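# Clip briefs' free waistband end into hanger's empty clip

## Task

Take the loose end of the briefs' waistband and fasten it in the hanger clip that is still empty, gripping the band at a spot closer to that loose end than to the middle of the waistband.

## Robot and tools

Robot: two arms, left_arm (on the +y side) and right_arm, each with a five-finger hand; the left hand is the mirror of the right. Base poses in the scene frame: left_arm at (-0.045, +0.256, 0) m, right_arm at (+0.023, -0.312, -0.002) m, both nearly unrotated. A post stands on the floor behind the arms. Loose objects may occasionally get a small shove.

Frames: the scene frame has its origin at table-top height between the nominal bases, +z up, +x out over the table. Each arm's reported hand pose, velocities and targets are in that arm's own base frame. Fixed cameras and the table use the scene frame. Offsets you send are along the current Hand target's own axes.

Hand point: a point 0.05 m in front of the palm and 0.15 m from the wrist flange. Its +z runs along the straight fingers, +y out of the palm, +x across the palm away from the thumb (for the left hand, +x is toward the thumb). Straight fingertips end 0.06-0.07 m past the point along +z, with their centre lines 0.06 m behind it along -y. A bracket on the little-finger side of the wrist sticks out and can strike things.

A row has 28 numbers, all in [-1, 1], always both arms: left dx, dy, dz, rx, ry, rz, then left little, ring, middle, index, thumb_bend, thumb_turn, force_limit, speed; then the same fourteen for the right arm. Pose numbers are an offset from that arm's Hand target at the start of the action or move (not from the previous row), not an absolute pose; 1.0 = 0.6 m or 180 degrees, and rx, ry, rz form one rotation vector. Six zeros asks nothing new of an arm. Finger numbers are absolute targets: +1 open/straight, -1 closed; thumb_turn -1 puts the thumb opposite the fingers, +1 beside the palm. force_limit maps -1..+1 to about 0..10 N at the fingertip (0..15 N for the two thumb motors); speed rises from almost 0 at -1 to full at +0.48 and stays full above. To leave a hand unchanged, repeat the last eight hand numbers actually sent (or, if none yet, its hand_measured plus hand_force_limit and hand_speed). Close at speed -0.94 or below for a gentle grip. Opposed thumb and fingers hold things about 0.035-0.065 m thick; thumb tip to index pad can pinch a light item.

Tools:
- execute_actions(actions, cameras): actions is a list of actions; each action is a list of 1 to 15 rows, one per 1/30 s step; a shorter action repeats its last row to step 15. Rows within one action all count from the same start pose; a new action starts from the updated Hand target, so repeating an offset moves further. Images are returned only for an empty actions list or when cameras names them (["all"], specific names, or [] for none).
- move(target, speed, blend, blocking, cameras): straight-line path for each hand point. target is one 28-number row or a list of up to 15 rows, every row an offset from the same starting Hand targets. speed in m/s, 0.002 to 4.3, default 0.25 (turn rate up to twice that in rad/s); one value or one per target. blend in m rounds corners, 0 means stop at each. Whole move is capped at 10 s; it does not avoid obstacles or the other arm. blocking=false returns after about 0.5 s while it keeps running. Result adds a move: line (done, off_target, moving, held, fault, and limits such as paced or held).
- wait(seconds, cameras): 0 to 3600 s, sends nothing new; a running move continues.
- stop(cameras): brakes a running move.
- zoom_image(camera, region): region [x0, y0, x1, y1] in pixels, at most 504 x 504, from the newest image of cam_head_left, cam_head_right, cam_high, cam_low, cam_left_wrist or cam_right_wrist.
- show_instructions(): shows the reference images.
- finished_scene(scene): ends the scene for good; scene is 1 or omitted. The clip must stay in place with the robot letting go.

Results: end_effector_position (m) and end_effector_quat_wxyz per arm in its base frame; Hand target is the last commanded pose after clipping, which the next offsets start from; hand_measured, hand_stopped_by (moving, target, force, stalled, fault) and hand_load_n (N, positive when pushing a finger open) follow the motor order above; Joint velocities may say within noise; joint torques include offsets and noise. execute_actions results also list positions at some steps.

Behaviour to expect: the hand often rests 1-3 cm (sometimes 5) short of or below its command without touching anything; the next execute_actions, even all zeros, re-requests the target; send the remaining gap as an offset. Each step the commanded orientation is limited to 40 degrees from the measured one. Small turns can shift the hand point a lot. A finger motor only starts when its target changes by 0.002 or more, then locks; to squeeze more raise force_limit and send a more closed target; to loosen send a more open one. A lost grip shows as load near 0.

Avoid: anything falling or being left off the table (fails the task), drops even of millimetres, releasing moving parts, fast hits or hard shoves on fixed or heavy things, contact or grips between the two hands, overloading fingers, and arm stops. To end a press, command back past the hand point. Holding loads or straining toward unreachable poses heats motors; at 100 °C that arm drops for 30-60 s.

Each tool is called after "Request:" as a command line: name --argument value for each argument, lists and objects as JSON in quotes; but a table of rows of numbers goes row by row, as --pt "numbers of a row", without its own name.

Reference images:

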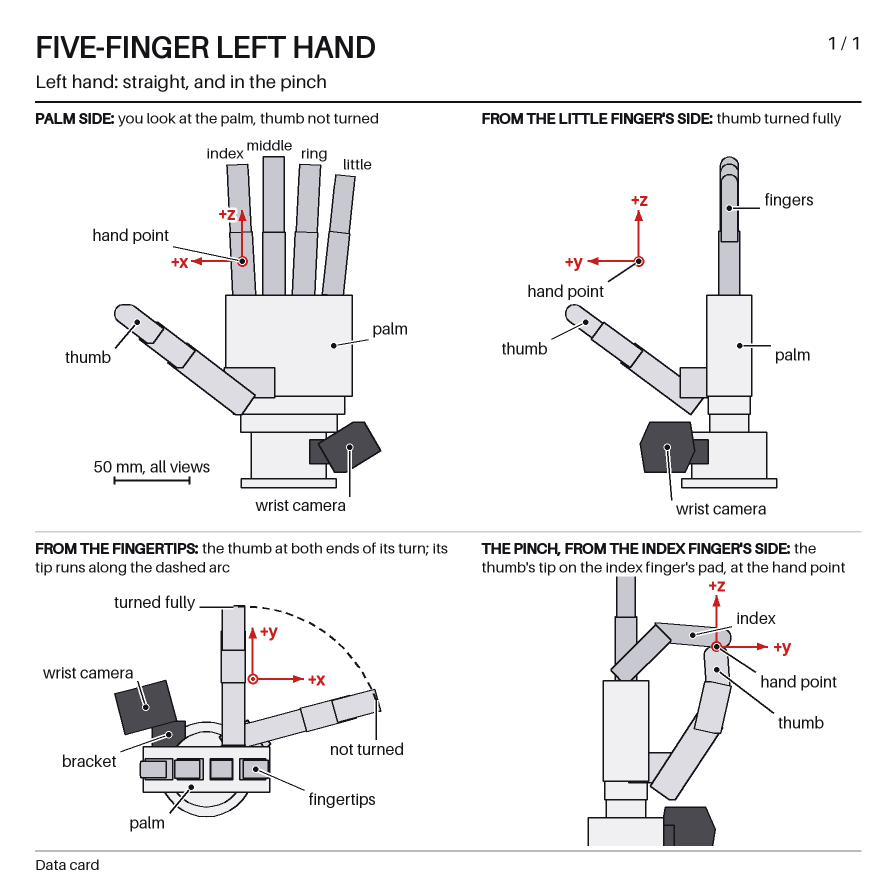

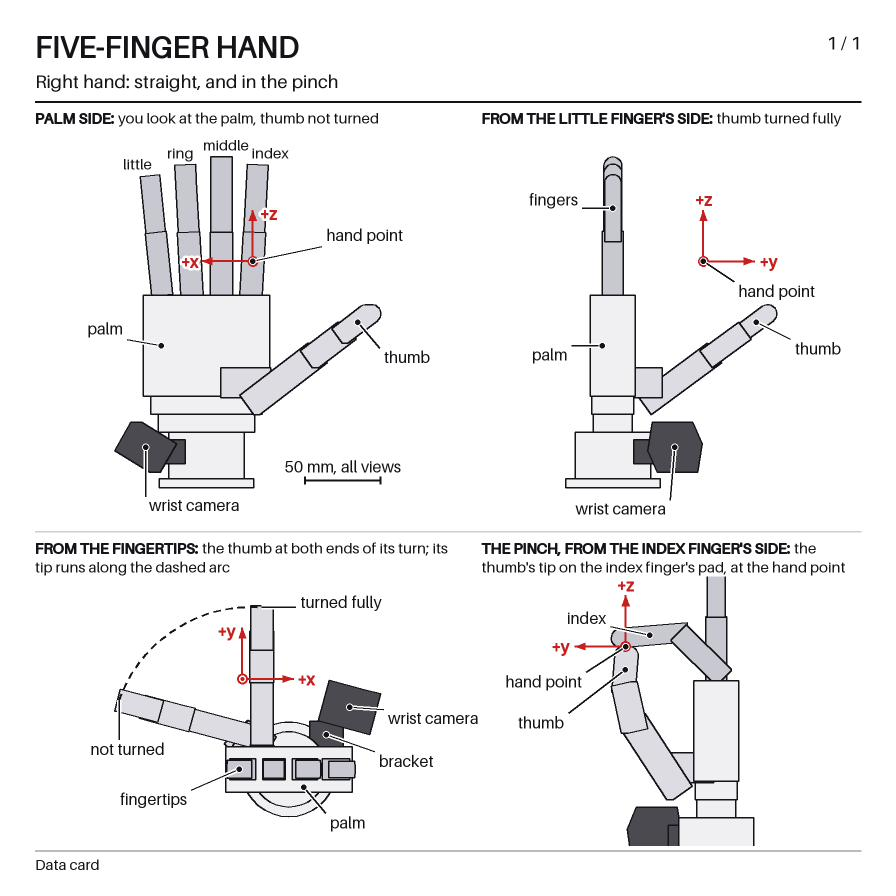

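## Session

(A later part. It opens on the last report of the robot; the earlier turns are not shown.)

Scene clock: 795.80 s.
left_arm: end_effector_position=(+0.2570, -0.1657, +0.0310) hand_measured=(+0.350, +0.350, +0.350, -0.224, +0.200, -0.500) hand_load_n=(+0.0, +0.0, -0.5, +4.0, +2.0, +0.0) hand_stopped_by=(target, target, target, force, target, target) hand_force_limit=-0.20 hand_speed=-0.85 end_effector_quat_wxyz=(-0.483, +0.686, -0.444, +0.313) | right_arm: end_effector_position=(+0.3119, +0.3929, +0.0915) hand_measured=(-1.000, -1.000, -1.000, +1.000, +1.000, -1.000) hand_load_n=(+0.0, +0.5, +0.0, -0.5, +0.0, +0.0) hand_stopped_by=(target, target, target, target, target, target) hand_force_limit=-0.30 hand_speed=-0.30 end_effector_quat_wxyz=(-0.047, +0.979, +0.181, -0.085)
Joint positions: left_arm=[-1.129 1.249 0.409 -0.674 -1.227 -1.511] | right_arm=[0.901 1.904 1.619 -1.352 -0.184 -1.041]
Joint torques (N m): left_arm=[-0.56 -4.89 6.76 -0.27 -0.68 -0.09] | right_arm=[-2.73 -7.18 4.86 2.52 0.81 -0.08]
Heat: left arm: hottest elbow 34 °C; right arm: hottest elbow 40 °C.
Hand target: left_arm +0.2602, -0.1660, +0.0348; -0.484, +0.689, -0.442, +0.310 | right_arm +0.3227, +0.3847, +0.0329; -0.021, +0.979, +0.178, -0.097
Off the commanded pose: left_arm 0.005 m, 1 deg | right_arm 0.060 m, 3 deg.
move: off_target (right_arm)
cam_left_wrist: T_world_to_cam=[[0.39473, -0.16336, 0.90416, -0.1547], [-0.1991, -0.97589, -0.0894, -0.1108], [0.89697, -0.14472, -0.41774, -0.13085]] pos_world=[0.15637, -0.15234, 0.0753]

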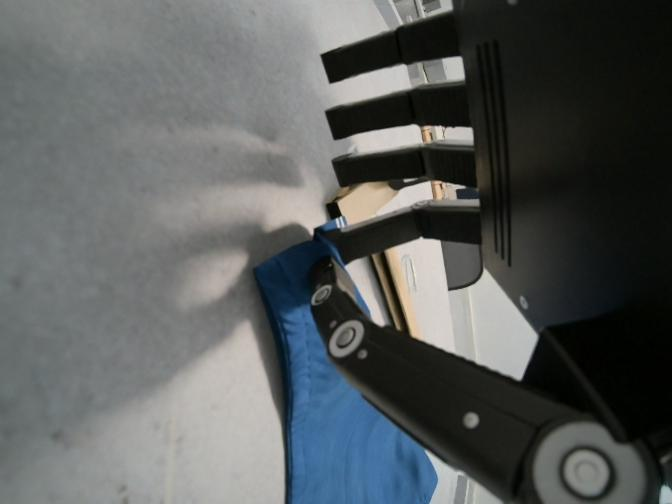

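Request:
move --target '[0, 0, 0, 0, 0, 0, 0.35, 0.35, 0.35, -0.35, 0.2, -0.5, -0.2, -0.85, 0.01, 0.011, 0.0313, 0, 0, 0, -1, -1, -1, 1, 1, -1, -0.3, -0.3]' --speed 0.05 --cameras '["cam_left_wrist"]'

Request:
zoom_image --camera "cam_left_wrist" --region '[310, 150, 430, 240]'

Scene clock: 805.80 s.
left_arm: end_effector_position=(+0.2570, -0.1657, +0.0310) hand_measured=(+0.350, +0.350, +0.350, -0.224, +0.200, -0.500) hand_load_n=(-0.5, +0.0, +0.0, +4.0, +2.0, +0.0) hand_stopped_by=(target, target, target, force, target, target) hand_force_limit=-0.20 hand_speed=-0.85 end_effector_quat_wxyz=(-0.483, +0.686, -0.444, +0.313) | right_arm: end_effector_position=(+0.3122, +0.3912, +0.0892) hand_measured=(-1.000, -1.000, -1.000, +1.000, +1.000, -1.000) hand_load_n=(+0.0, +0.0, +0.0, -0.5, +0.0, +0.0) hand_stopped_by=(target, target, target, target, target, target) hand_force_limit=-0.30 hand_speed=-0.30 end_effector_quat_wxyz=(-0.057, +0.978, +0.182, -0.082)
Joint positions: left_arm=[-1.129 1.249 0.409 -0.674 -1.227 -1.511] | right_arm=[0.896 1.891 1.596 -1.326 -0.193 -1.048]
Joint torques (N m): left_arm=[-0.5 -4.84 6.75 -0.28 -0.68 -0.09] | right_arm=[-3.08 -4.78 4.45 3.17 1.17 -0.07]
Heat: left arm: hottest elbow 34 °C; right arm: hottest elbow 40 °C.
Hand target: left_arm +0.2602, -0.1660, +0.0348; -0.484, +0.689, -0.442, +0.310 | right_arm +0.3267, +0.3807, +0.0129; -0.021, +0.979, +0.178, -0.097
Off the commanded pose: left_arm 0.005 m, 1 deg | right_arm 0.078 m, 5 deg.
move: off_target (right_arm)
cam_left_wrist: T_world_to_cam=[[0.39473, -0.16336, 0.90416, -0.1547], [-0.1991, -0.97589, -0.0894, -0.1108], [0.89697, -0.14472, -0.41774, -0.13085]] pos_world=[0.15637, -0.15234, 0.0753]

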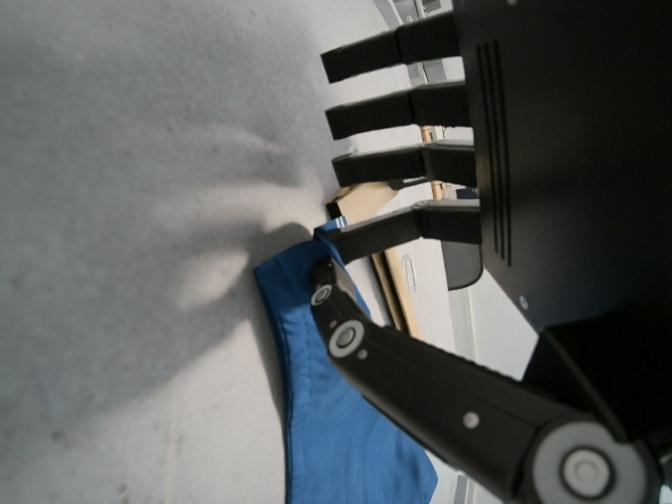

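Scaled by 4.200 from the camera's image (finer frame: 960x720).

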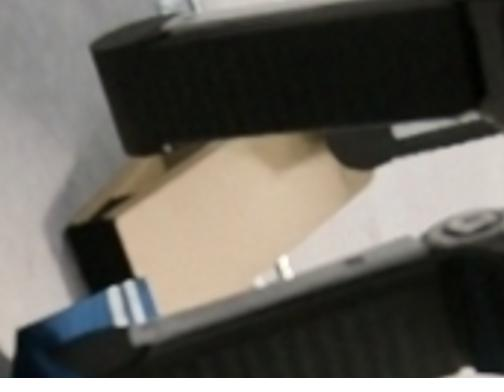

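Request:
wait --seconds 0.1 --cameras '["all"]'

Request:
zoom_image --camera "cam_high" --region '[180, 160, 250, 230]'

Request:
zoom_image --camera "cam_head_right" --region '[200, 310, 260, 370]'

Request:
zoom_image --camera "cam_low" --region '[160, 250, 260, 340]'

Scene clock: 811.70 s.
left_arm: end_effector_position=(+0.2570, -0.1657, +0.0310) hand_measured=(+0.350, +0.350, +0.350, -0.224, +0.200, -0.500) hand_load_n=(+0.0, +0.0, +0.0, +3.5, +2.0, +0.0) hand_stopped_by=(target, target, target, force, target, target) hand_force_limit=-0.20 hand_speed=-0.85 end_effector_quat_wxyz=(-0.483, +0.686, -0.444, +0.313) | right_arm: end_effector_position=(+0.3123, +0.3913, +0.0891) hand_measured=(-1.000, -1.000, -1.000, +1.000, +1.000, -1.000) hand_load_n=(+0.0, +0.0, +0.0, -0.5, +0.0, +0.0) hand_stopped_by=(target, target, target, target, target, target) hand_force_limit=-0.30 hand_speed=-0.30 end_effector_quat_wxyz=(-0.057, +0.978, +0.182, -0.082)
Joint positions: left_arm=[-1.129 1.249 0.409 -0.674 -1.227 -1.511] | right_arm=[0.896 1.891 1.596 -1.326 -0.193 -1.048]
Joint torques (N m): left_arm=[-0.44 -4.89 6.75 -0.29 -0.68 -0.1] | right_arm=[-2.84 -5.07 4.27 3.03 1.18 -0.1]
Heat: left arm: hottest elbow 34 °C; right arm: hottest elbow 40 °C.
Hand target: left_arm +0.2602, -0.1660, +0.0348; -0.484, +0.689, -0.442, +0.310 | right_arm +0.3268, +0.3808, +0.0129; -0.021, +0.979, +0.178, -0.097
Off the commanded pose: left_arm 0.005 m, 1 deg | right_arm 0.078 m, 5 deg.
wait: 0.10 s; at rest from the start
cam_left_wrist: T_world_to_cam=[[0.39473, -0.16336, 0.90416, -0.1547], [-0.1991, -0.97589, -0.0894, -0.1108], [0.89697, -0.14472, -0.41774, -0.13085]] pos_world=[0.15637, -0.15234, 0.0753]
cam_right_wrist: T_world_to_cam=[[0.50448, -0.84189, -0.19161, 0.19305], [-0.6474, -0.51567, 0.56121, 0.36155], [-0.57129, -0.15907, -0.80519, 0.42722]] pos_world=[0.38075, 0.41693, 0.17808]

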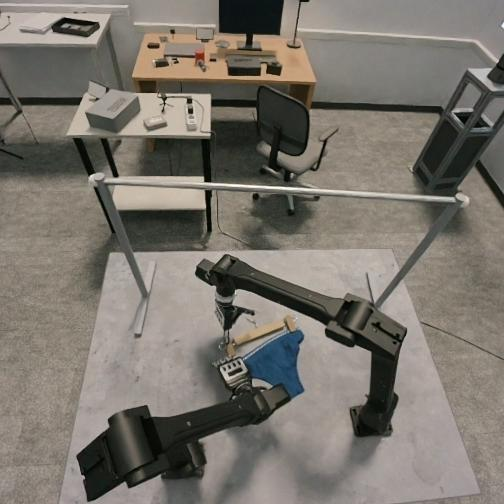

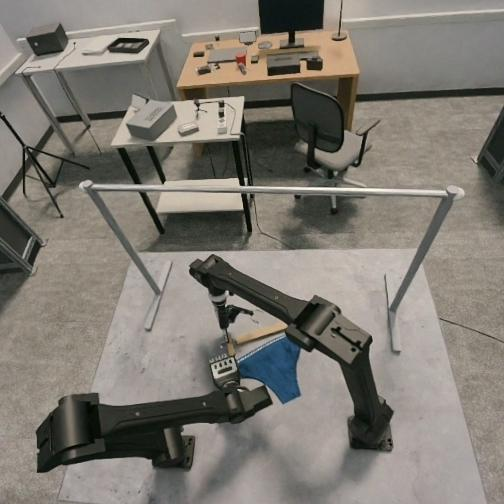

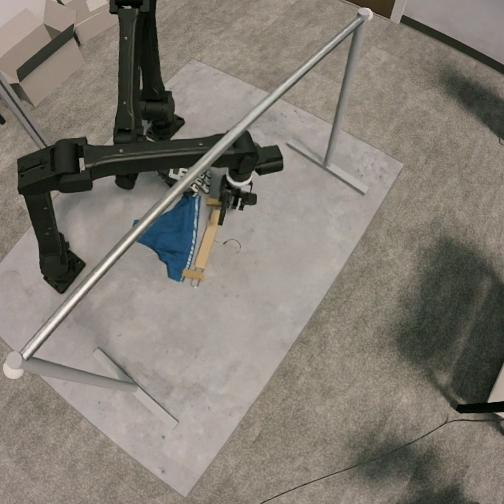

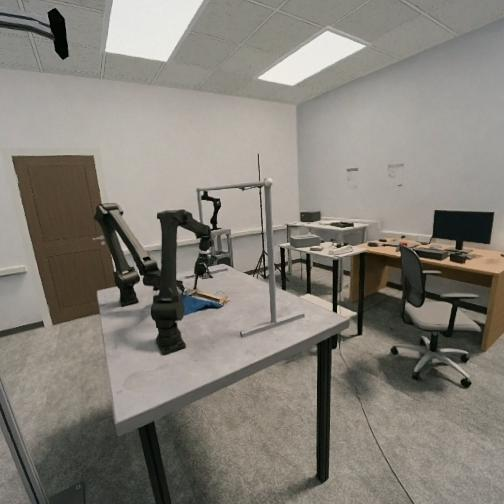

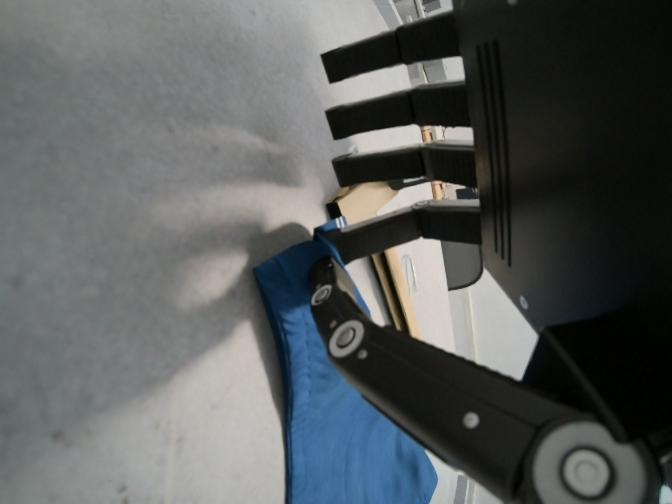

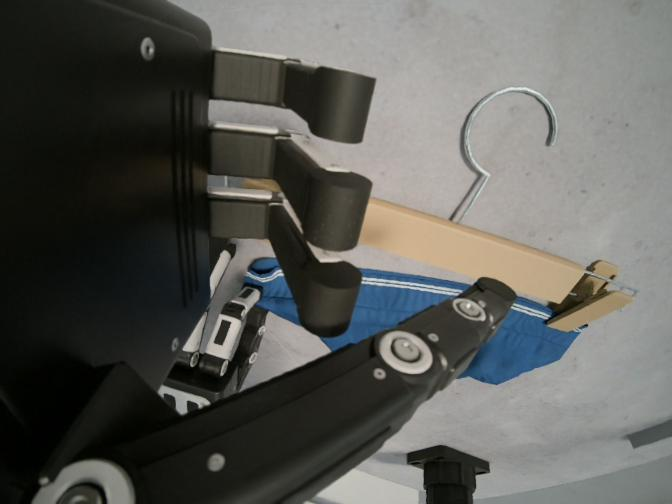

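Scaled by 7.200 from the camera's image (finer frame: 720x720).

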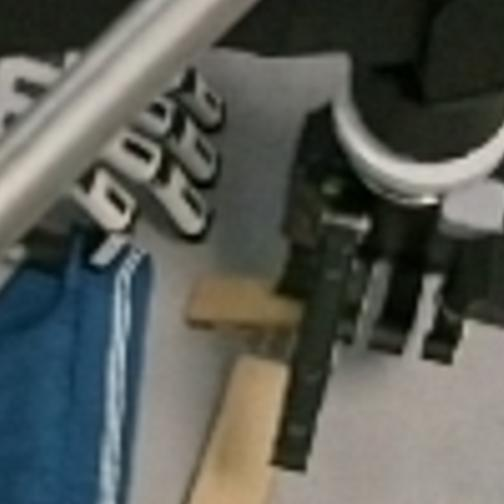

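Scaled by 8.400 from the camera's image (finer frame: 720x720).

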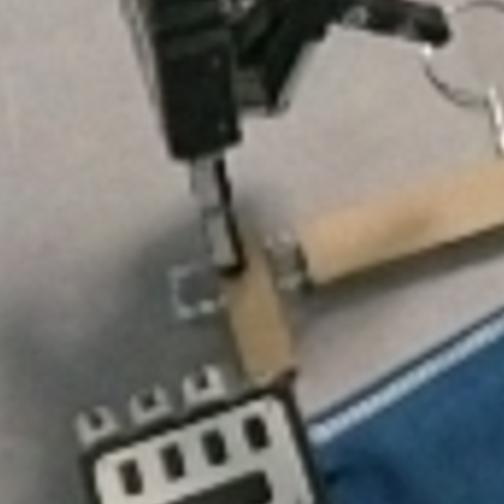

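Scaled by 5.040 from the camera's image (finer frame: 720x720).

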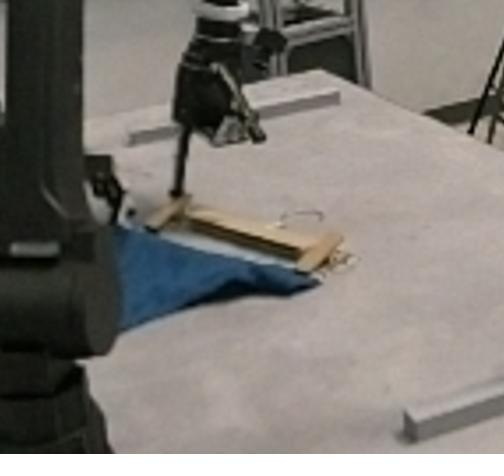

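Request:
zoom_image --camera "cam_right_wrist" --region '[500, 220, 660, 350]'

Scaled by 3.150 from the camera's image (finer frame: 960x720).

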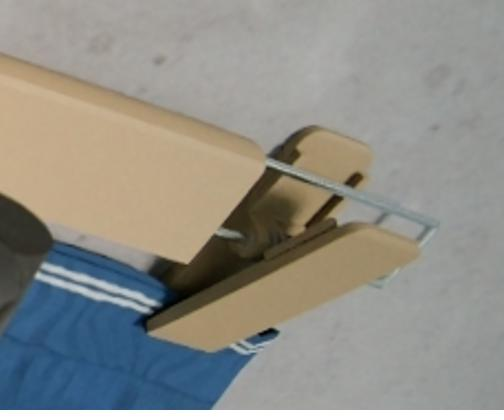

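Request:
zoom_image --camera "cam_left_wrist" --region '[315, 180, 355, 230]'

Scaled by 10.080 from the camera's image (finer frame: 960x720).

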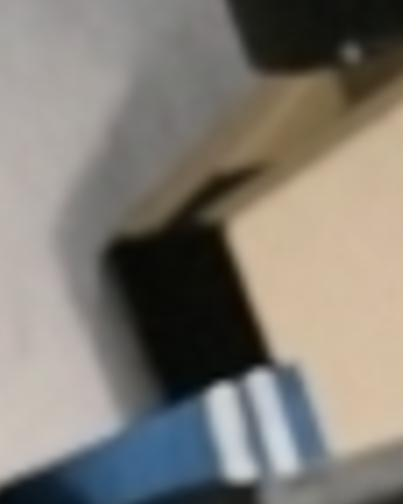

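Request:
move --pt "0 0 0 0 0 0 0.35 0.35 0.35 -0.35 0.2 -0.5 -0.2 -0.85 -0.0189 -0.0078 -0.1013 0 0 0 -1 -1 -1 1 1 -1 -0.3 -0.3" --pt "0 0 0 0 0 0 0.35 0.35 0.35 -0.35 0.2 -0.5 -0.2 -0.85 -0.0343 -0.028 -0.1733 0 0 0 -1 -1 -1 1 1 -1 -0.3 -0.3" --pt "0 0 0 0 0 0 0.35 0.35 0.35 -0.35 0.2 -0.5 -0.2 -0.85 -0.0265 -0.0247 -0.1308 0 0 0 -1 -1 -1 1 1 -1 -0.3 -0.3" --pt "0 0 0 0 0 0 0.35 0.35 0.35 -0.35 0.2 -0.5 -0.2 -0.85 -0.021 -0.0203 -0.1137 0 0 0 -1 -1 -1 1 1 -1 -0.3 -0.3" --speed 0.07 --cameras '["cam_left_wrist"]'

Request:
zoom_image --camera "cam_left_wrist" --region '[310, 150, 430, 240]'

Scene clock: 843.90 s.
left_arm: end_effector_position=(+0.2570, -0.1657, +0.0310) hand_measured=(+0.350, +0.350, +0.350, -0.224, +0.200, -0.500) hand_load_n=(+0.0, +0.0, +0.0, +4.0, +2.0, +0.0) hand_stopped_by=(target, target, target, force, target, target) hand_force_limit=-0.20 hand_speed=-0.85 end_effector_quat_wxyz=(-0.483, +0.686, -0.444, +0.313) | right_arm: end_effector_position=(+0.3218, +0.3896, +0.0999) hand_measured=(-1.000, -1.000, -1.000, +1.000, +1.000, -1.000) hand_load_n=(+0.0, +0.5, +0.0, +0.0, -0.5, +0.0) hand_stopped_by=(target, target, target, target, target, target) hand_force_limit=-0.30 hand_speed=-0.30 end_effector_quat_wxyz=(-0.029, +0.979, +0.181, -0.089)
Joint positions: left_arm=[-1.129 1.249 0.409 -0.674 -1.227 -1.511] | right_arm=[0.892 1.93 1.675 -1.414 -0.161 -1.052]
Joint torques (N m): left_arm=[-0.5 -4.84 6.76 -0.28 -0.68 -0.09] | right_arm=[-1.96 -11.28 7.54 0.29 0.08 0.04]
Heat: left arm: hottest elbow 34 °C; right arm: hottest elbow 39 °C.
Hand target: left_arm +0.2602, -0.1660, +0.0348; -0.484, +0.689, -0.442, +0.310 | right_arm +0.3245, +0.3872, +0.0830; -0.021, +0.979, +0.178, -0.097
Off the commanded pose: left_arm 0.005 m, 1 deg | right_arm 0.017 m, 1 deg.
move: off_target (right_arm)
cam_left_wrist: T_world_to_cam=[[0.39473, -0.16336, 0.90416, -0.1547], [-0.1991, -0.97589, -0.0894, -0.1108], [0.89697, -0.14472, -0.41774, -0.13085]] pos_world=[0.15637, -0.15234, 0.0753]

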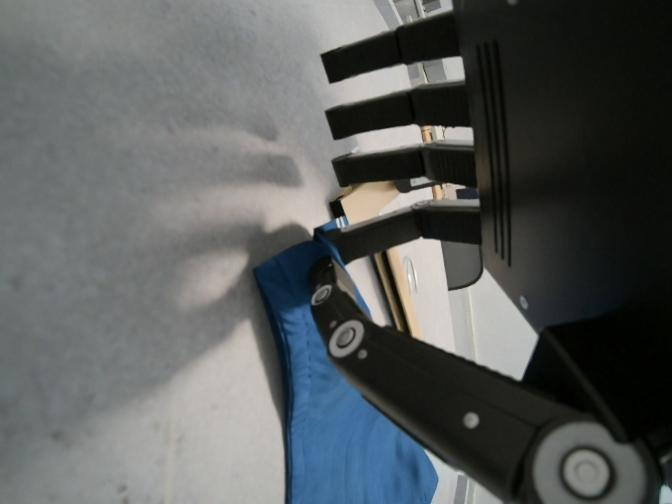

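Scaled by 4.200 from the camera's image (finer frame: 960x720).

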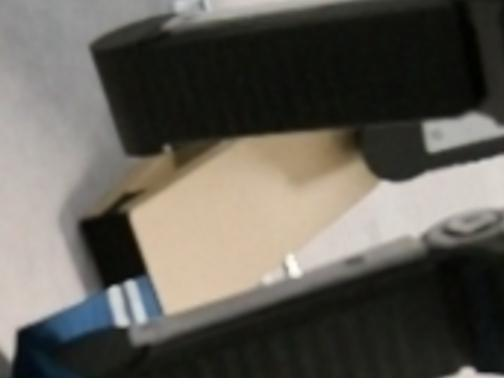

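Request:
move --target '[0, 0, 0, 0, 0, 0, 0.35, 0.35, 0.35, -0.35, 0.2, -0.5, -0.2, -0.85, 0.0077, 0.001, -0.005, 0, 0, 0, -1, -1, -1, 1, 1, -1, -0.3, -0.3]' --speed 0.07 --cameras '["cam_left_wrist"]'

Request:
zoom_image --camera "cam_left_wrist" --region '[310, 150, 430, 240]'

Scene clock: 850.60 s.
left_arm: end_effector_position=(+0.2570, -0.1657, +0.0310) hand_measured=(+0.350, +0.350, +0.350, -0.224, +0.200, -0.500) hand_load_n=(+0.5, +0.0, +0.0, +4.0, +2.0, +0.0) hand_stopped_by=(target, target, target, force, target, target) hand_force_limit=-0.20 hand_speed=-0.85 end_effector_quat_wxyz=(-0.483, +0.686, -0.444, +0.313) | right_arm: end_effector_position=(+0.3222, +0.3892, +0.0993) hand_measured=(-1.000, -1.000, -1.000, +1.000, +1.000, -1.000) hand_load_n=(+0.0, +0.0, +0.0, +0.0, +0.0, +0.0) hand_stopped_by=(target, target, target, target, target, target) hand_force_limit=-0.30 hand_speed=-0.30 end_effector_quat_wxyz=(-0.029, +0.979, +0.180, -0.090)
Joint positions: left_arm=[-1.129 1.249 0.409 -0.674 -1.227 -1.511] | right_arm=[0.891 1.931 1.675 -1.414 -0.161 -1.052]
Joint torques (N m): left_arm=[-0.5 -4.84 6.76 -0.28 -0.68 -0.09] | right_arm=[-2.49 -10.34 9.01 -0.12 0.1 -0.01]
Heat: left arm: hottest elbow 34 °C; right arm: hottest elbow 39 °C.
Hand target: left_arm +0.2602, -0.1660, +0.0348; -0.484, +0.689, -0.442, +0.310 | right_arm +0.3295, +0.3883, +0.0850; -0.021, +0.979, +0.179, -0.097
Off the commanded pose: left_arm 0.005 m, 1 deg | right_arm 0.016 m, 1 deg.
move: off_target (right_arm)
cam_left_wrist: T_world_to_cam=[[0.39473, -0.16336, 0.90416, -0.1547], [-0.1991, -0.97589, -0.0894, -0.1108], [0.89697, -0.14472, -0.41774, -0.13085]] pos_world=[0.15637, -0.15234, 0.0753]

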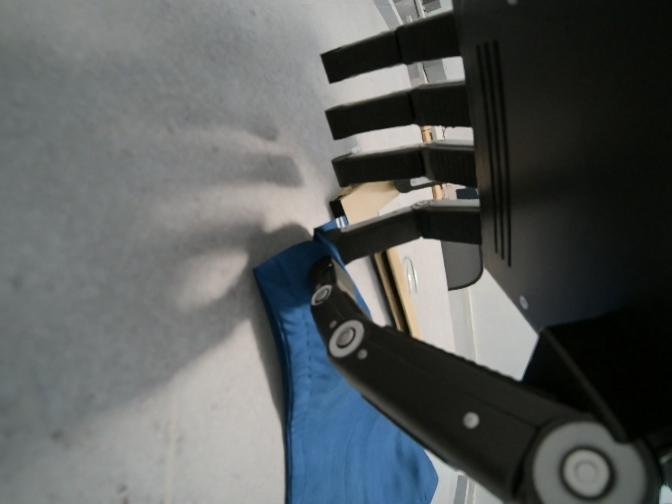

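Scaled by 4.200 from the camera's image (finer frame: 960x720).

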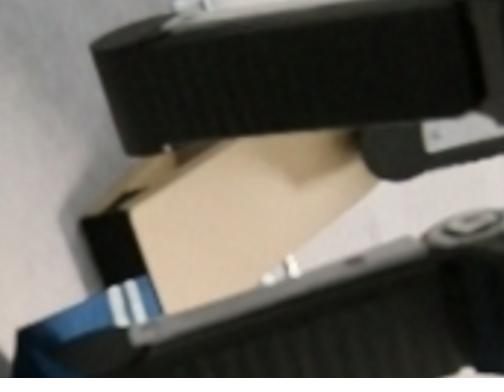

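Request:
move --target '[0, 0, 0, 0, 0, 0, 0.35, 0.35, 0.35, -0.35, 0.2, -0.5, -0.2, -0.85, 0.0085, -0.0005, -0.004, 0, 0, 0, -1, -1, -1, 1, 1, -1, -0.3, -0.3]' --speed 0.07 --cameras '["cam_left_wrist"]'

Request:
zoom_image --camera "cam_left_wrist" --region '[310, 150, 430, 240]'

Scene clock: 854.00 s.
left_arm: end_effector_position=(+0.2570, -0.1657, +0.0310) hand_measured=(+0.350, +0.350, +0.350, -0.224, +0.200, -0.500) hand_load_n=(+0.0, +0.0, +0.0, +4.0, +2.0, +0.0) hand_stopped_by=(target, target, target, force, target, target) hand_force_limit=-0.20 hand_speed=-0.85 end_effector_quat_wxyz=(-0.483, +0.686, -0.444, +0.313) | right_arm: end_effector_position=(+0.3219, +0.3881, +0.0986) hand_measured=(-1.000, -1.000, -1.000, +1.000, +1.000, -1.000) hand_load_n=(+0.0, +0.0, +0.0, +0.5, -0.5, +0.0) hand_stopped_by=(target, target, target, target, target, target) hand_force_limit=-0.30 hand_speed=-0.30 end_effector_quat_wxyz=(-0.026, +0.979, +0.180, -0.094)
Joint positions: left_arm=[-1.129 1.249 0.409 -0.674 -1.227 -1.511] | right_arm=[0.89 1.936 1.678 -1.422 -0.162 -1.053]
Joint torques (N m): left_arm=[-0.5 -4.84 6.75 -0.29 -0.68 -0.09] | right_arm=[-2.55 -9.7 10.35 -0.2 0.15 -0.05]
Heat: left arm: hottest elbow 34 °C; right arm: hottest elbow 39 °C.
Hand target: left_arm +0.2602, -0.1660, +0.0348; -0.484, +0.689, -0.442, +0.310 | right_arm +0.3346, +0.3905, +0.0866; -0.021, +0.979, +0.179, -0.097
Off the commanded pose: left_arm 0.005 m, 1 deg | right_arm 0.018 m, 1 deg.
move: off_target (right_arm)
cam_left_wrist: T_world_to_cam=[[0.39473, -0.16336, 0.90416, -0.1547], [-0.1991, -0.97589, -0.0894, -0.1108], [0.89697, -0.14472, -0.41774, -0.13085]] pos_world=[0.15637, -0.15234, 0.0753]

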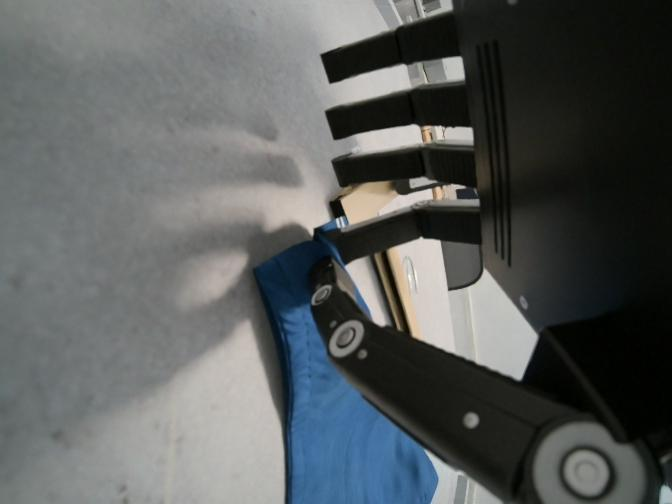

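Scaled by 4.200 from the camera's image (finer frame: 960x720).

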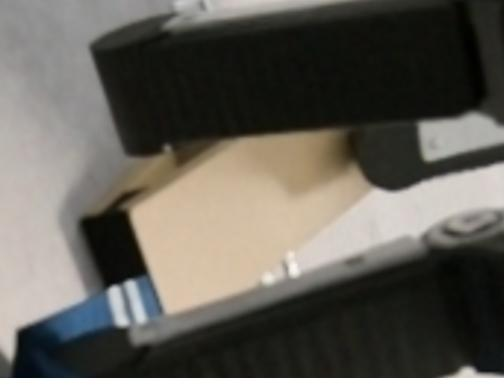

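Request:
move --target '[0, 0, 0, 0, 0, 0, 0.35, 0.35, 0.35, -0.35, 0.2, -0.5, -0.2, -0.85, 0.0091, 0.0038, 0.049, 0, 0, 0, -1, -1, -1, 1, 1, -1, -0.3, -0.3]' --speed 0.07 --cameras '["cam_left_wrist"]'

Request:
zoom_image --camera "cam_left_wrist" --region '[310, 150, 430, 240]'

Scene clock: 859.13 s.
left_arm: end_effector_position=(+0.2570, -0.1657, +0.0310) hand_measured=(+0.350, +0.350, +0.350, -0.224, +0.200, -0.500) hand_load_n=(+0.0, +0.0, +0.0, +4.0, +1.5, +0.0) hand_stopped_by=(target, target, target, force, target, target) hand_force_limit=-0.20 hand_speed=-0.85 end_effector_quat_wxyz=(-0.483, +0.686, -0.444, +0.313) | right_arm: end_effector_position=(+0.3253, +0.3934, +0.0960) hand_measured=(-1.000, -1.000, -1.000, +1.000, +1.000, -1.000) hand_load_n=(+0.0, +0.5, +0.0, +0.5, +0.0, +0.0) hand_stopped_by=(target, target, target, target, target, target) hand_force_limit=-0.30 hand_speed=-0.30 end_effector_quat_wxyz=(-0.037, +0.979, +0.181, -0.088)
Joint positions: left_arm=[-1.129 1.249 0.409 -0.674 -1.227 -1.511] | right_arm=[0.888 1.938 1.678 -1.398 -0.17 -1.055]
Joint torques (N m): left_arm=[-0.5 -4.78 6.76 -0.28 -0.68 -0.09] | right_arm=[-2.43 -8.82 6.75 1.39 0.41 -0.03]
Heat: left arm: hottest elbow 34 °C; right arm: hottest elbow 40 °C.
Hand target: left_arm +0.2602, -0.1660, +0.0348; -0.484, +0.689, -0.442, +0.310 | right_arm +0.3345, +0.3904, +0.0566; -0.021, +0.979, +0.179, -0.097
Off the commanded pose: left_arm 0.005 m, 1 deg | right_arm 0.041 m, 2 deg.
move: off_target (right_arm)
cam_left_wrist: T_world_to_cam=[[0.39473, -0.16336, 0.90416, -0.1547], [-0.1991, -0.97589, -0.0894, -0.1108], [0.89697, -0.14472, -0.41774, -0.13085]] pos_world=[0.15637, -0.15234, 0.0753]

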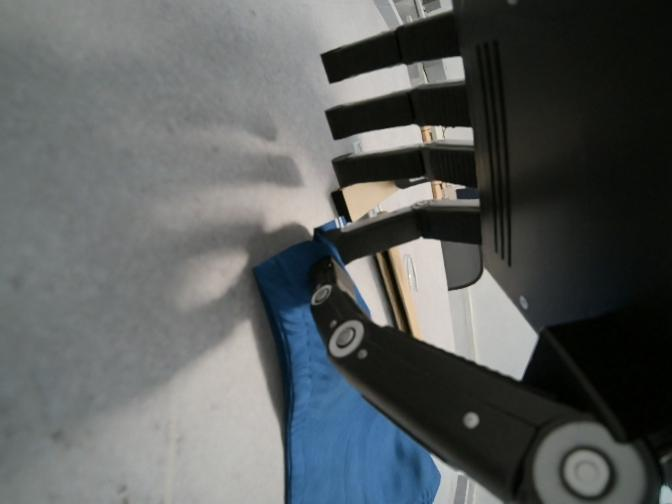

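Scaled by 4.200 from the camera's image (finer frame: 960x720).

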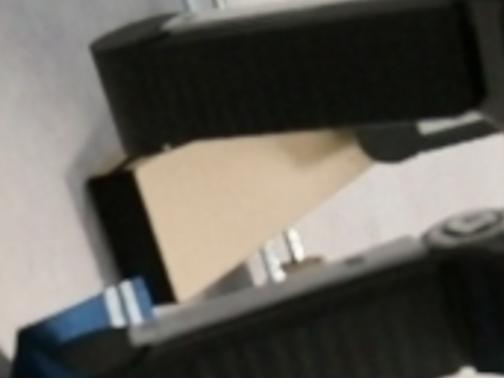

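Request:
wait --seconds 0.1 --cameras '["cam_head_left", "cam_head_right", "cam_high"]'

Request:
zoom_image --camera "cam_high" --region '[180, 160, 250, 230]'

Request:
zoom_image --camera "cam_head_right" --region '[200, 310, 260, 370]'

Request:
zoom_image --camera "cam_head_left" --region '[200, 310, 260, 370]'

Scene clock: 862.87 s.
left_arm: end_effector_position=(+0.2570, -0.1657, +0.0310) hand_measured=(+0.350, +0.350, +0.350, -0.224, +0.200, -0.500) hand_load_n=(+0.0, +0.0, +0.0, +4.0, +2.0, +0.0) hand_stopped_by=(target, target, target, force, target, target) hand_force_limit=-0.20 hand_speed=-0.85 end_effector_quat_wxyz=(-0.483, +0.686, -0.444, +0.313) | right_arm: end_effector_position=(+0.3253, +0.3934, +0.0960) hand_measured=(-1.000, -1.000, -1.000, +1.000, +1.000, -1.000) hand_load_n=(+0.0, +0.0, +0.0, +0.0, +0.0, +0.0) hand_stopped_by=(target, target, target, target, target, target) hand_force_limit=-0.30 hand_speed=-0.30 end_effector_quat_wxyz=(-0.037, +0.979, +0.181, -0.088)
Joint positions: left_arm=[-1.129 1.249 0.409 -0.674 -1.227 -1.511] | right_arm=[0.888 1.938 1.678 -1.398 -0.17 -1.055]
Joint torques (N m): left_arm=[-0.5 -4.89 6.78 -0.28 -0.68 -0.09] | right_arm=[-2.49 -8.88 6.79 1.48 0.41 -0.02]
Heat: left arm: hottest elbow 34 °C; right arm: hottest elbow 40 °C.
Hand target: left_arm +0.2602, -0.1660, +0.0348; -0.484, +0.689, -0.442, +0.310 | right_arm +0.3345, +0.3903, +0.0566; -0.021, +0.979, +0.179, -0.097
Off the commanded pose: left_arm 0.005 m, 1 deg | right_arm 0.041 m, 2 deg.
wait: 0.10 s; at rest from the start

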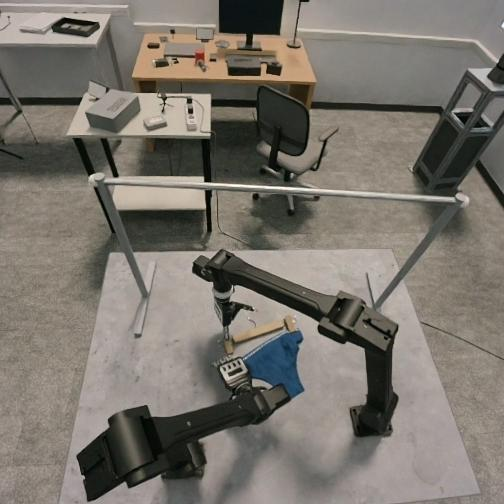

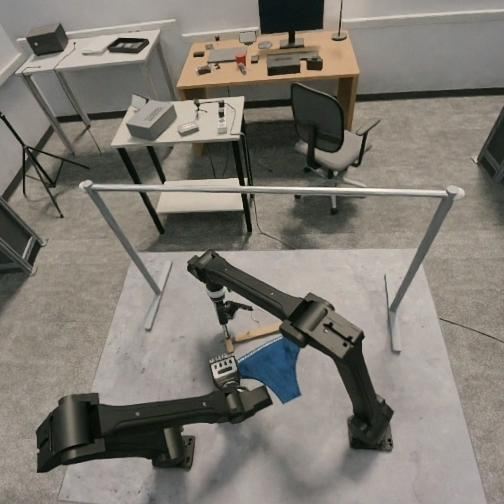

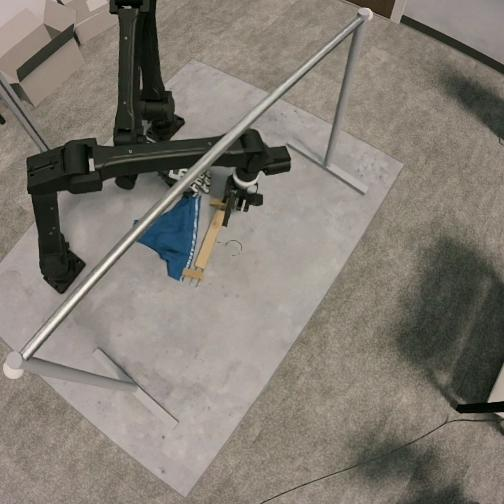

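Scaled by 7.200 from the camera's image (finer frame: 720x720).

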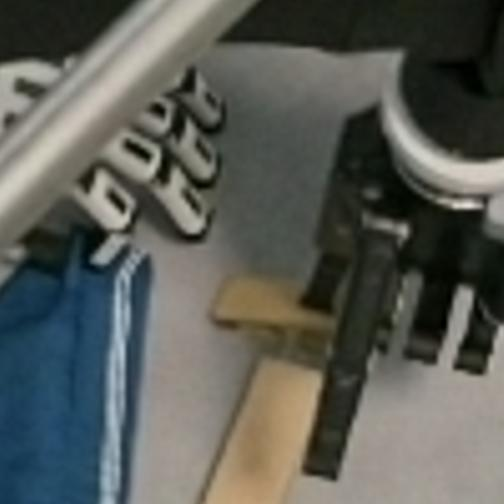

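Scaled by 8.400 from the camera's image (finer frame: 720x720).

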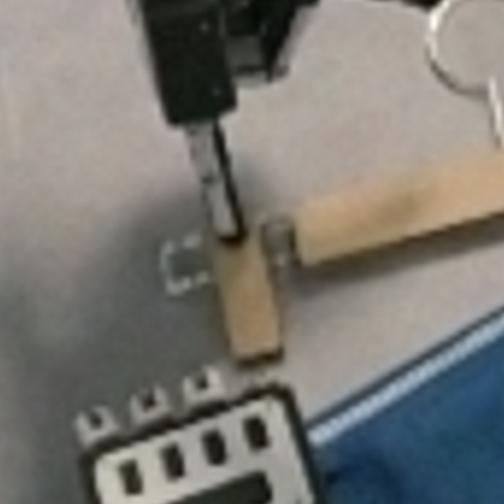

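Scaled by 8.400 from the camera's image (finer frame: 720x720).

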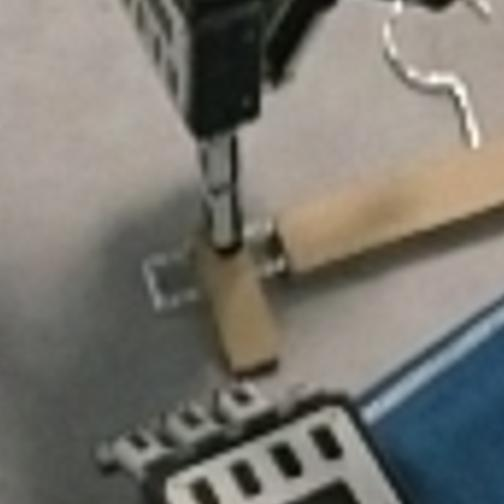

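Request:
move --target '[0, 0, 0, 0, 0, 0, 0.35, 0.35, 0.35, -0.35, 0.2, -0.5, -0.2, -0.85, 0.0091, 0.0038, 0.049, 0, 0, 0, -1, -1, -1, 1, 1, -1, -0.3, -0.3]' --speed 0.07 --cameras '["cam_left_wrist", "cam_head_left"]'

Request:
zoom_image --camera "cam_left_wrist" --region '[310, 150, 430, 240]'

Request:
zoom_image --camera "cam_head_left" --region '[200, 310, 260, 370]'

Scene clock: 868.40 s.
left_arm: end_effector_position=(+0.2570, -0.1657, +0.0310) hand_measured=(+0.350, +0.350, +0.350, -0.224, +0.200, -0.500) hand_load_n=(+0.0, +0.0, +0.0, +4.0, +2.0, +0.0) hand_stopped_by=(target, target, target, force, target, target) hand_force_limit=-0.20 hand_speed=-0.85 end_effector_quat_wxyz=(-0.483, +0.686, -0.444, +0.313) | right_arm: end_effector_position=(+0.3240, +0.3959, +0.0912) hand_measured=(-1.000, -1.000, -1.000, +1.000, +1.000, -1.000) hand_load_n=(+0.0, +0.0, +0.0, -1.0, +0.0, +0.0) hand_stopped_by=(target, target, target, target, target, target) hand_force_limit=-0.30 hand_speed=-0.30 end_effector_quat_wxyz=(-0.048, +0.979, +0.181, -0.085)
Joint positions: left_arm=[-1.129 1.249 0.409 -0.674 -1.227 -1.511] | right_arm=[0.888 1.93 1.657 -1.366 -0.184 -1.055]
Joint torques (N m): left_arm=[-0.5 -4.84 6.76 -0.28 -0.68 -0.1] | right_arm=[-2.26 -7.12 4.93 2.74 0.87 -0.03]
Heat: left arm: hottest elbow 34 °C; right arm: hottest elbow 40 °C.
Hand target: left_arm +0.2602, -0.1660, +0.0348; -0.484, +0.689, -0.442, +0.310 | right_arm +0.3347, +0.3903, +0.0265; -0.021, +0.979, +0.178, -0.097
Off the commanded pose: left_arm 0.005 m, 1 deg | right_arm 0.066 m, 3 deg.
move: off_target (right_arm)
cam_left_wrist: T_world_to_cam=[[0.39473, -0.16336, 0.90416, -0.1547], [-0.1991, -0.97589, -0.0894, -0.1108], [0.89697, -0.14472, -0.41774, -0.13085]] pos_world=[0.15637, -0.15234, 0.0753]
Images, in order (width x height): cam_head_left 504x504, cam_left_wrist 672x504.

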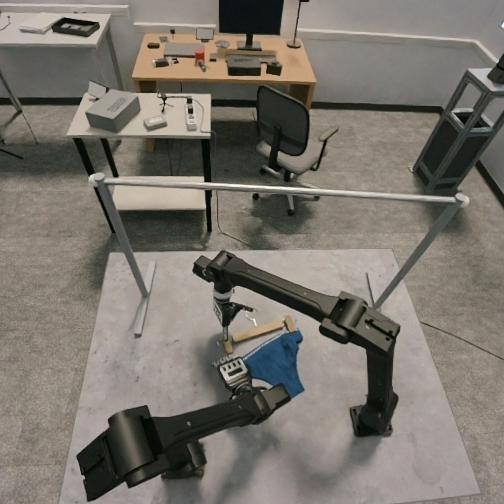

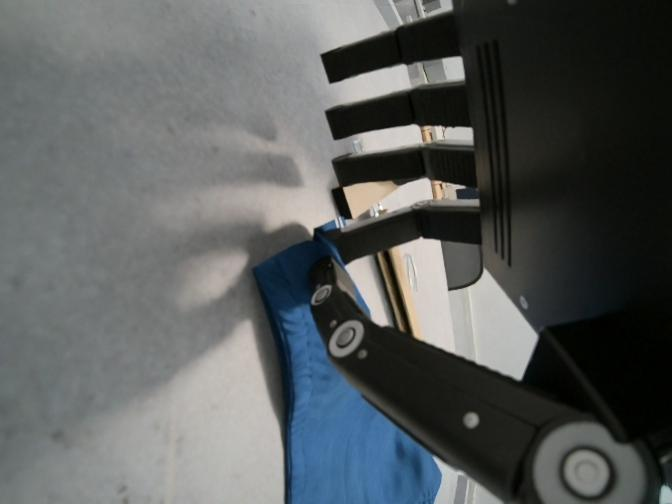

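Scaled by 4.200 from the camera's image (finer frame: 960x720).

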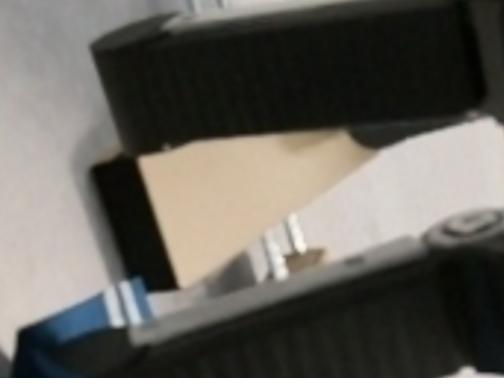

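Scaled by 8.400 from the camera's image (finer frame: 720x720).

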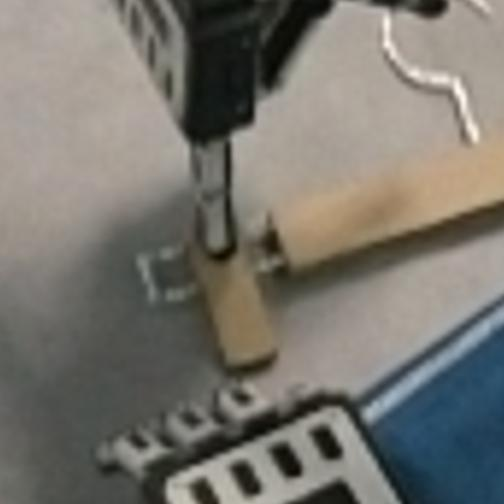

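Request:
move --target '[0, 0, 0, 0, 0, 0, 0.35, 0.35, 0.35, -0.35, 0.2, -0.5, -0.2, -0.85, 0.0027, 0.012, 0.0497, 0, 0, 0, -1, -1, -1, 1, 1, -1, -0.3, -0.3]' --speed 0.07 --cameras '["cam_left_wrist", "cam_head_left"]'

Request:
zoom_image --camera "cam_left_wrist" --region '[310, 150, 430, 240]'

Request:
zoom_image --camera "cam_head_left" --region '[200, 310, 260, 370]'

Scene clock: 881.63 s.
left_arm: end_effector_position=(+0.2570, -0.1657, +0.0310) hand_measured=(+0.350, +0.350, +0.350, -0.224, +0.200, -0.500) hand_load_n=(+0.0, +0.0, +0.0, +4.0, +2.0, +0.0) hand_stopped_by=(target, target, target, force, target, target) hand_force_limit=-0.20 hand_speed=-0.85 end_effector_quat_wxyz=(-0.483, +0.686, -0.444, +0.313) | right_arm: end_effector_position=(+0.3351, +0.4053, +0.0627) hand_measured=(-1.000, -1.000, -1.000, +1.000, +1.000, -1.000) hand_load_n=(+0.0, +0.0, +0.0, +0.5, +0.0, +0.0) hand_stopped_by=(target, target, target, target, target, target) hand_force_limit=-0.30 hand_speed=-0.30 end_effector_quat_wxyz=(-0.074, +0.979, +0.181, -0.060)
Joint positions: left_arm=[-1.129 1.249 0.409 -0.674 -1.227 -1.511] | right_arm=[0.88 1.937 1.603 -1.235 -0.191 -1.057]
Joint torques (N m): left_arm=[-0.79 -4.84 6.74 -0.27 -0.68 -0.09] | right_arm=[-2.02 -6.3 5.2 0.53 1.16 -0.07]
Heat: left arm: hottest elbow 34 °C; right arm: hottest elbow 40 °C.
Hand target: left_arm +0.2602, -0.1660, +0.0348; -0.484, +0.689, -0.442, +0.310 | right_arm +0.3326, +0.3843, -0.0036; -0.021, +0.979, +0.178, -0.097
Off the commanded pose: left_arm 0.005 m, 1 deg | right_arm 0.070 m, 7 deg.
move: off_target (right_arm)
cam_left_wrist: T_world_to_cam=[[0.39473, -0.16336, 0.90416, -0.1547], [-0.1991, -0.97589, -0.0894, -0.1108], [0.89697, -0.14472, -0.41774, -0.13085]] pos_world=[0.15637, -0.15234, 0.0753]
Images, in order (width x height): cam_head_left 504x504, cam_left_wrist 672x504.

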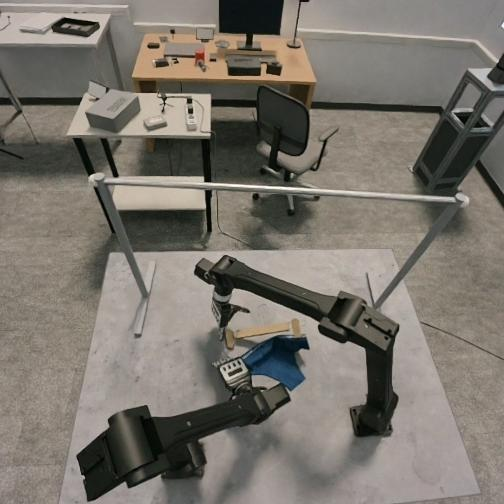

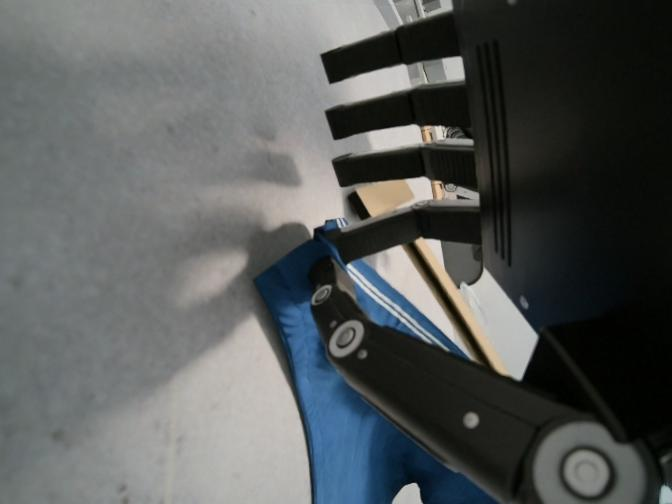

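Scaled by 4.200 from the camera's image (finer frame: 960x720).

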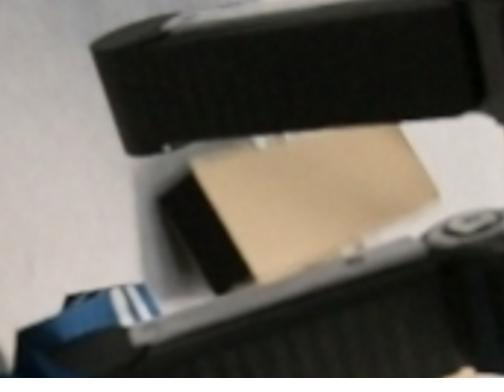

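Scaled by 8.400 from the camera's image (finer frame: 720x720).

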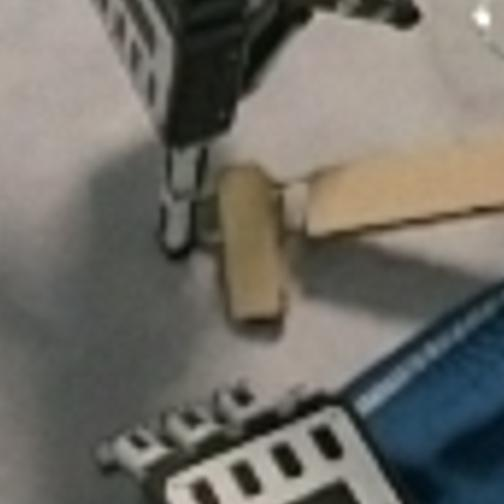

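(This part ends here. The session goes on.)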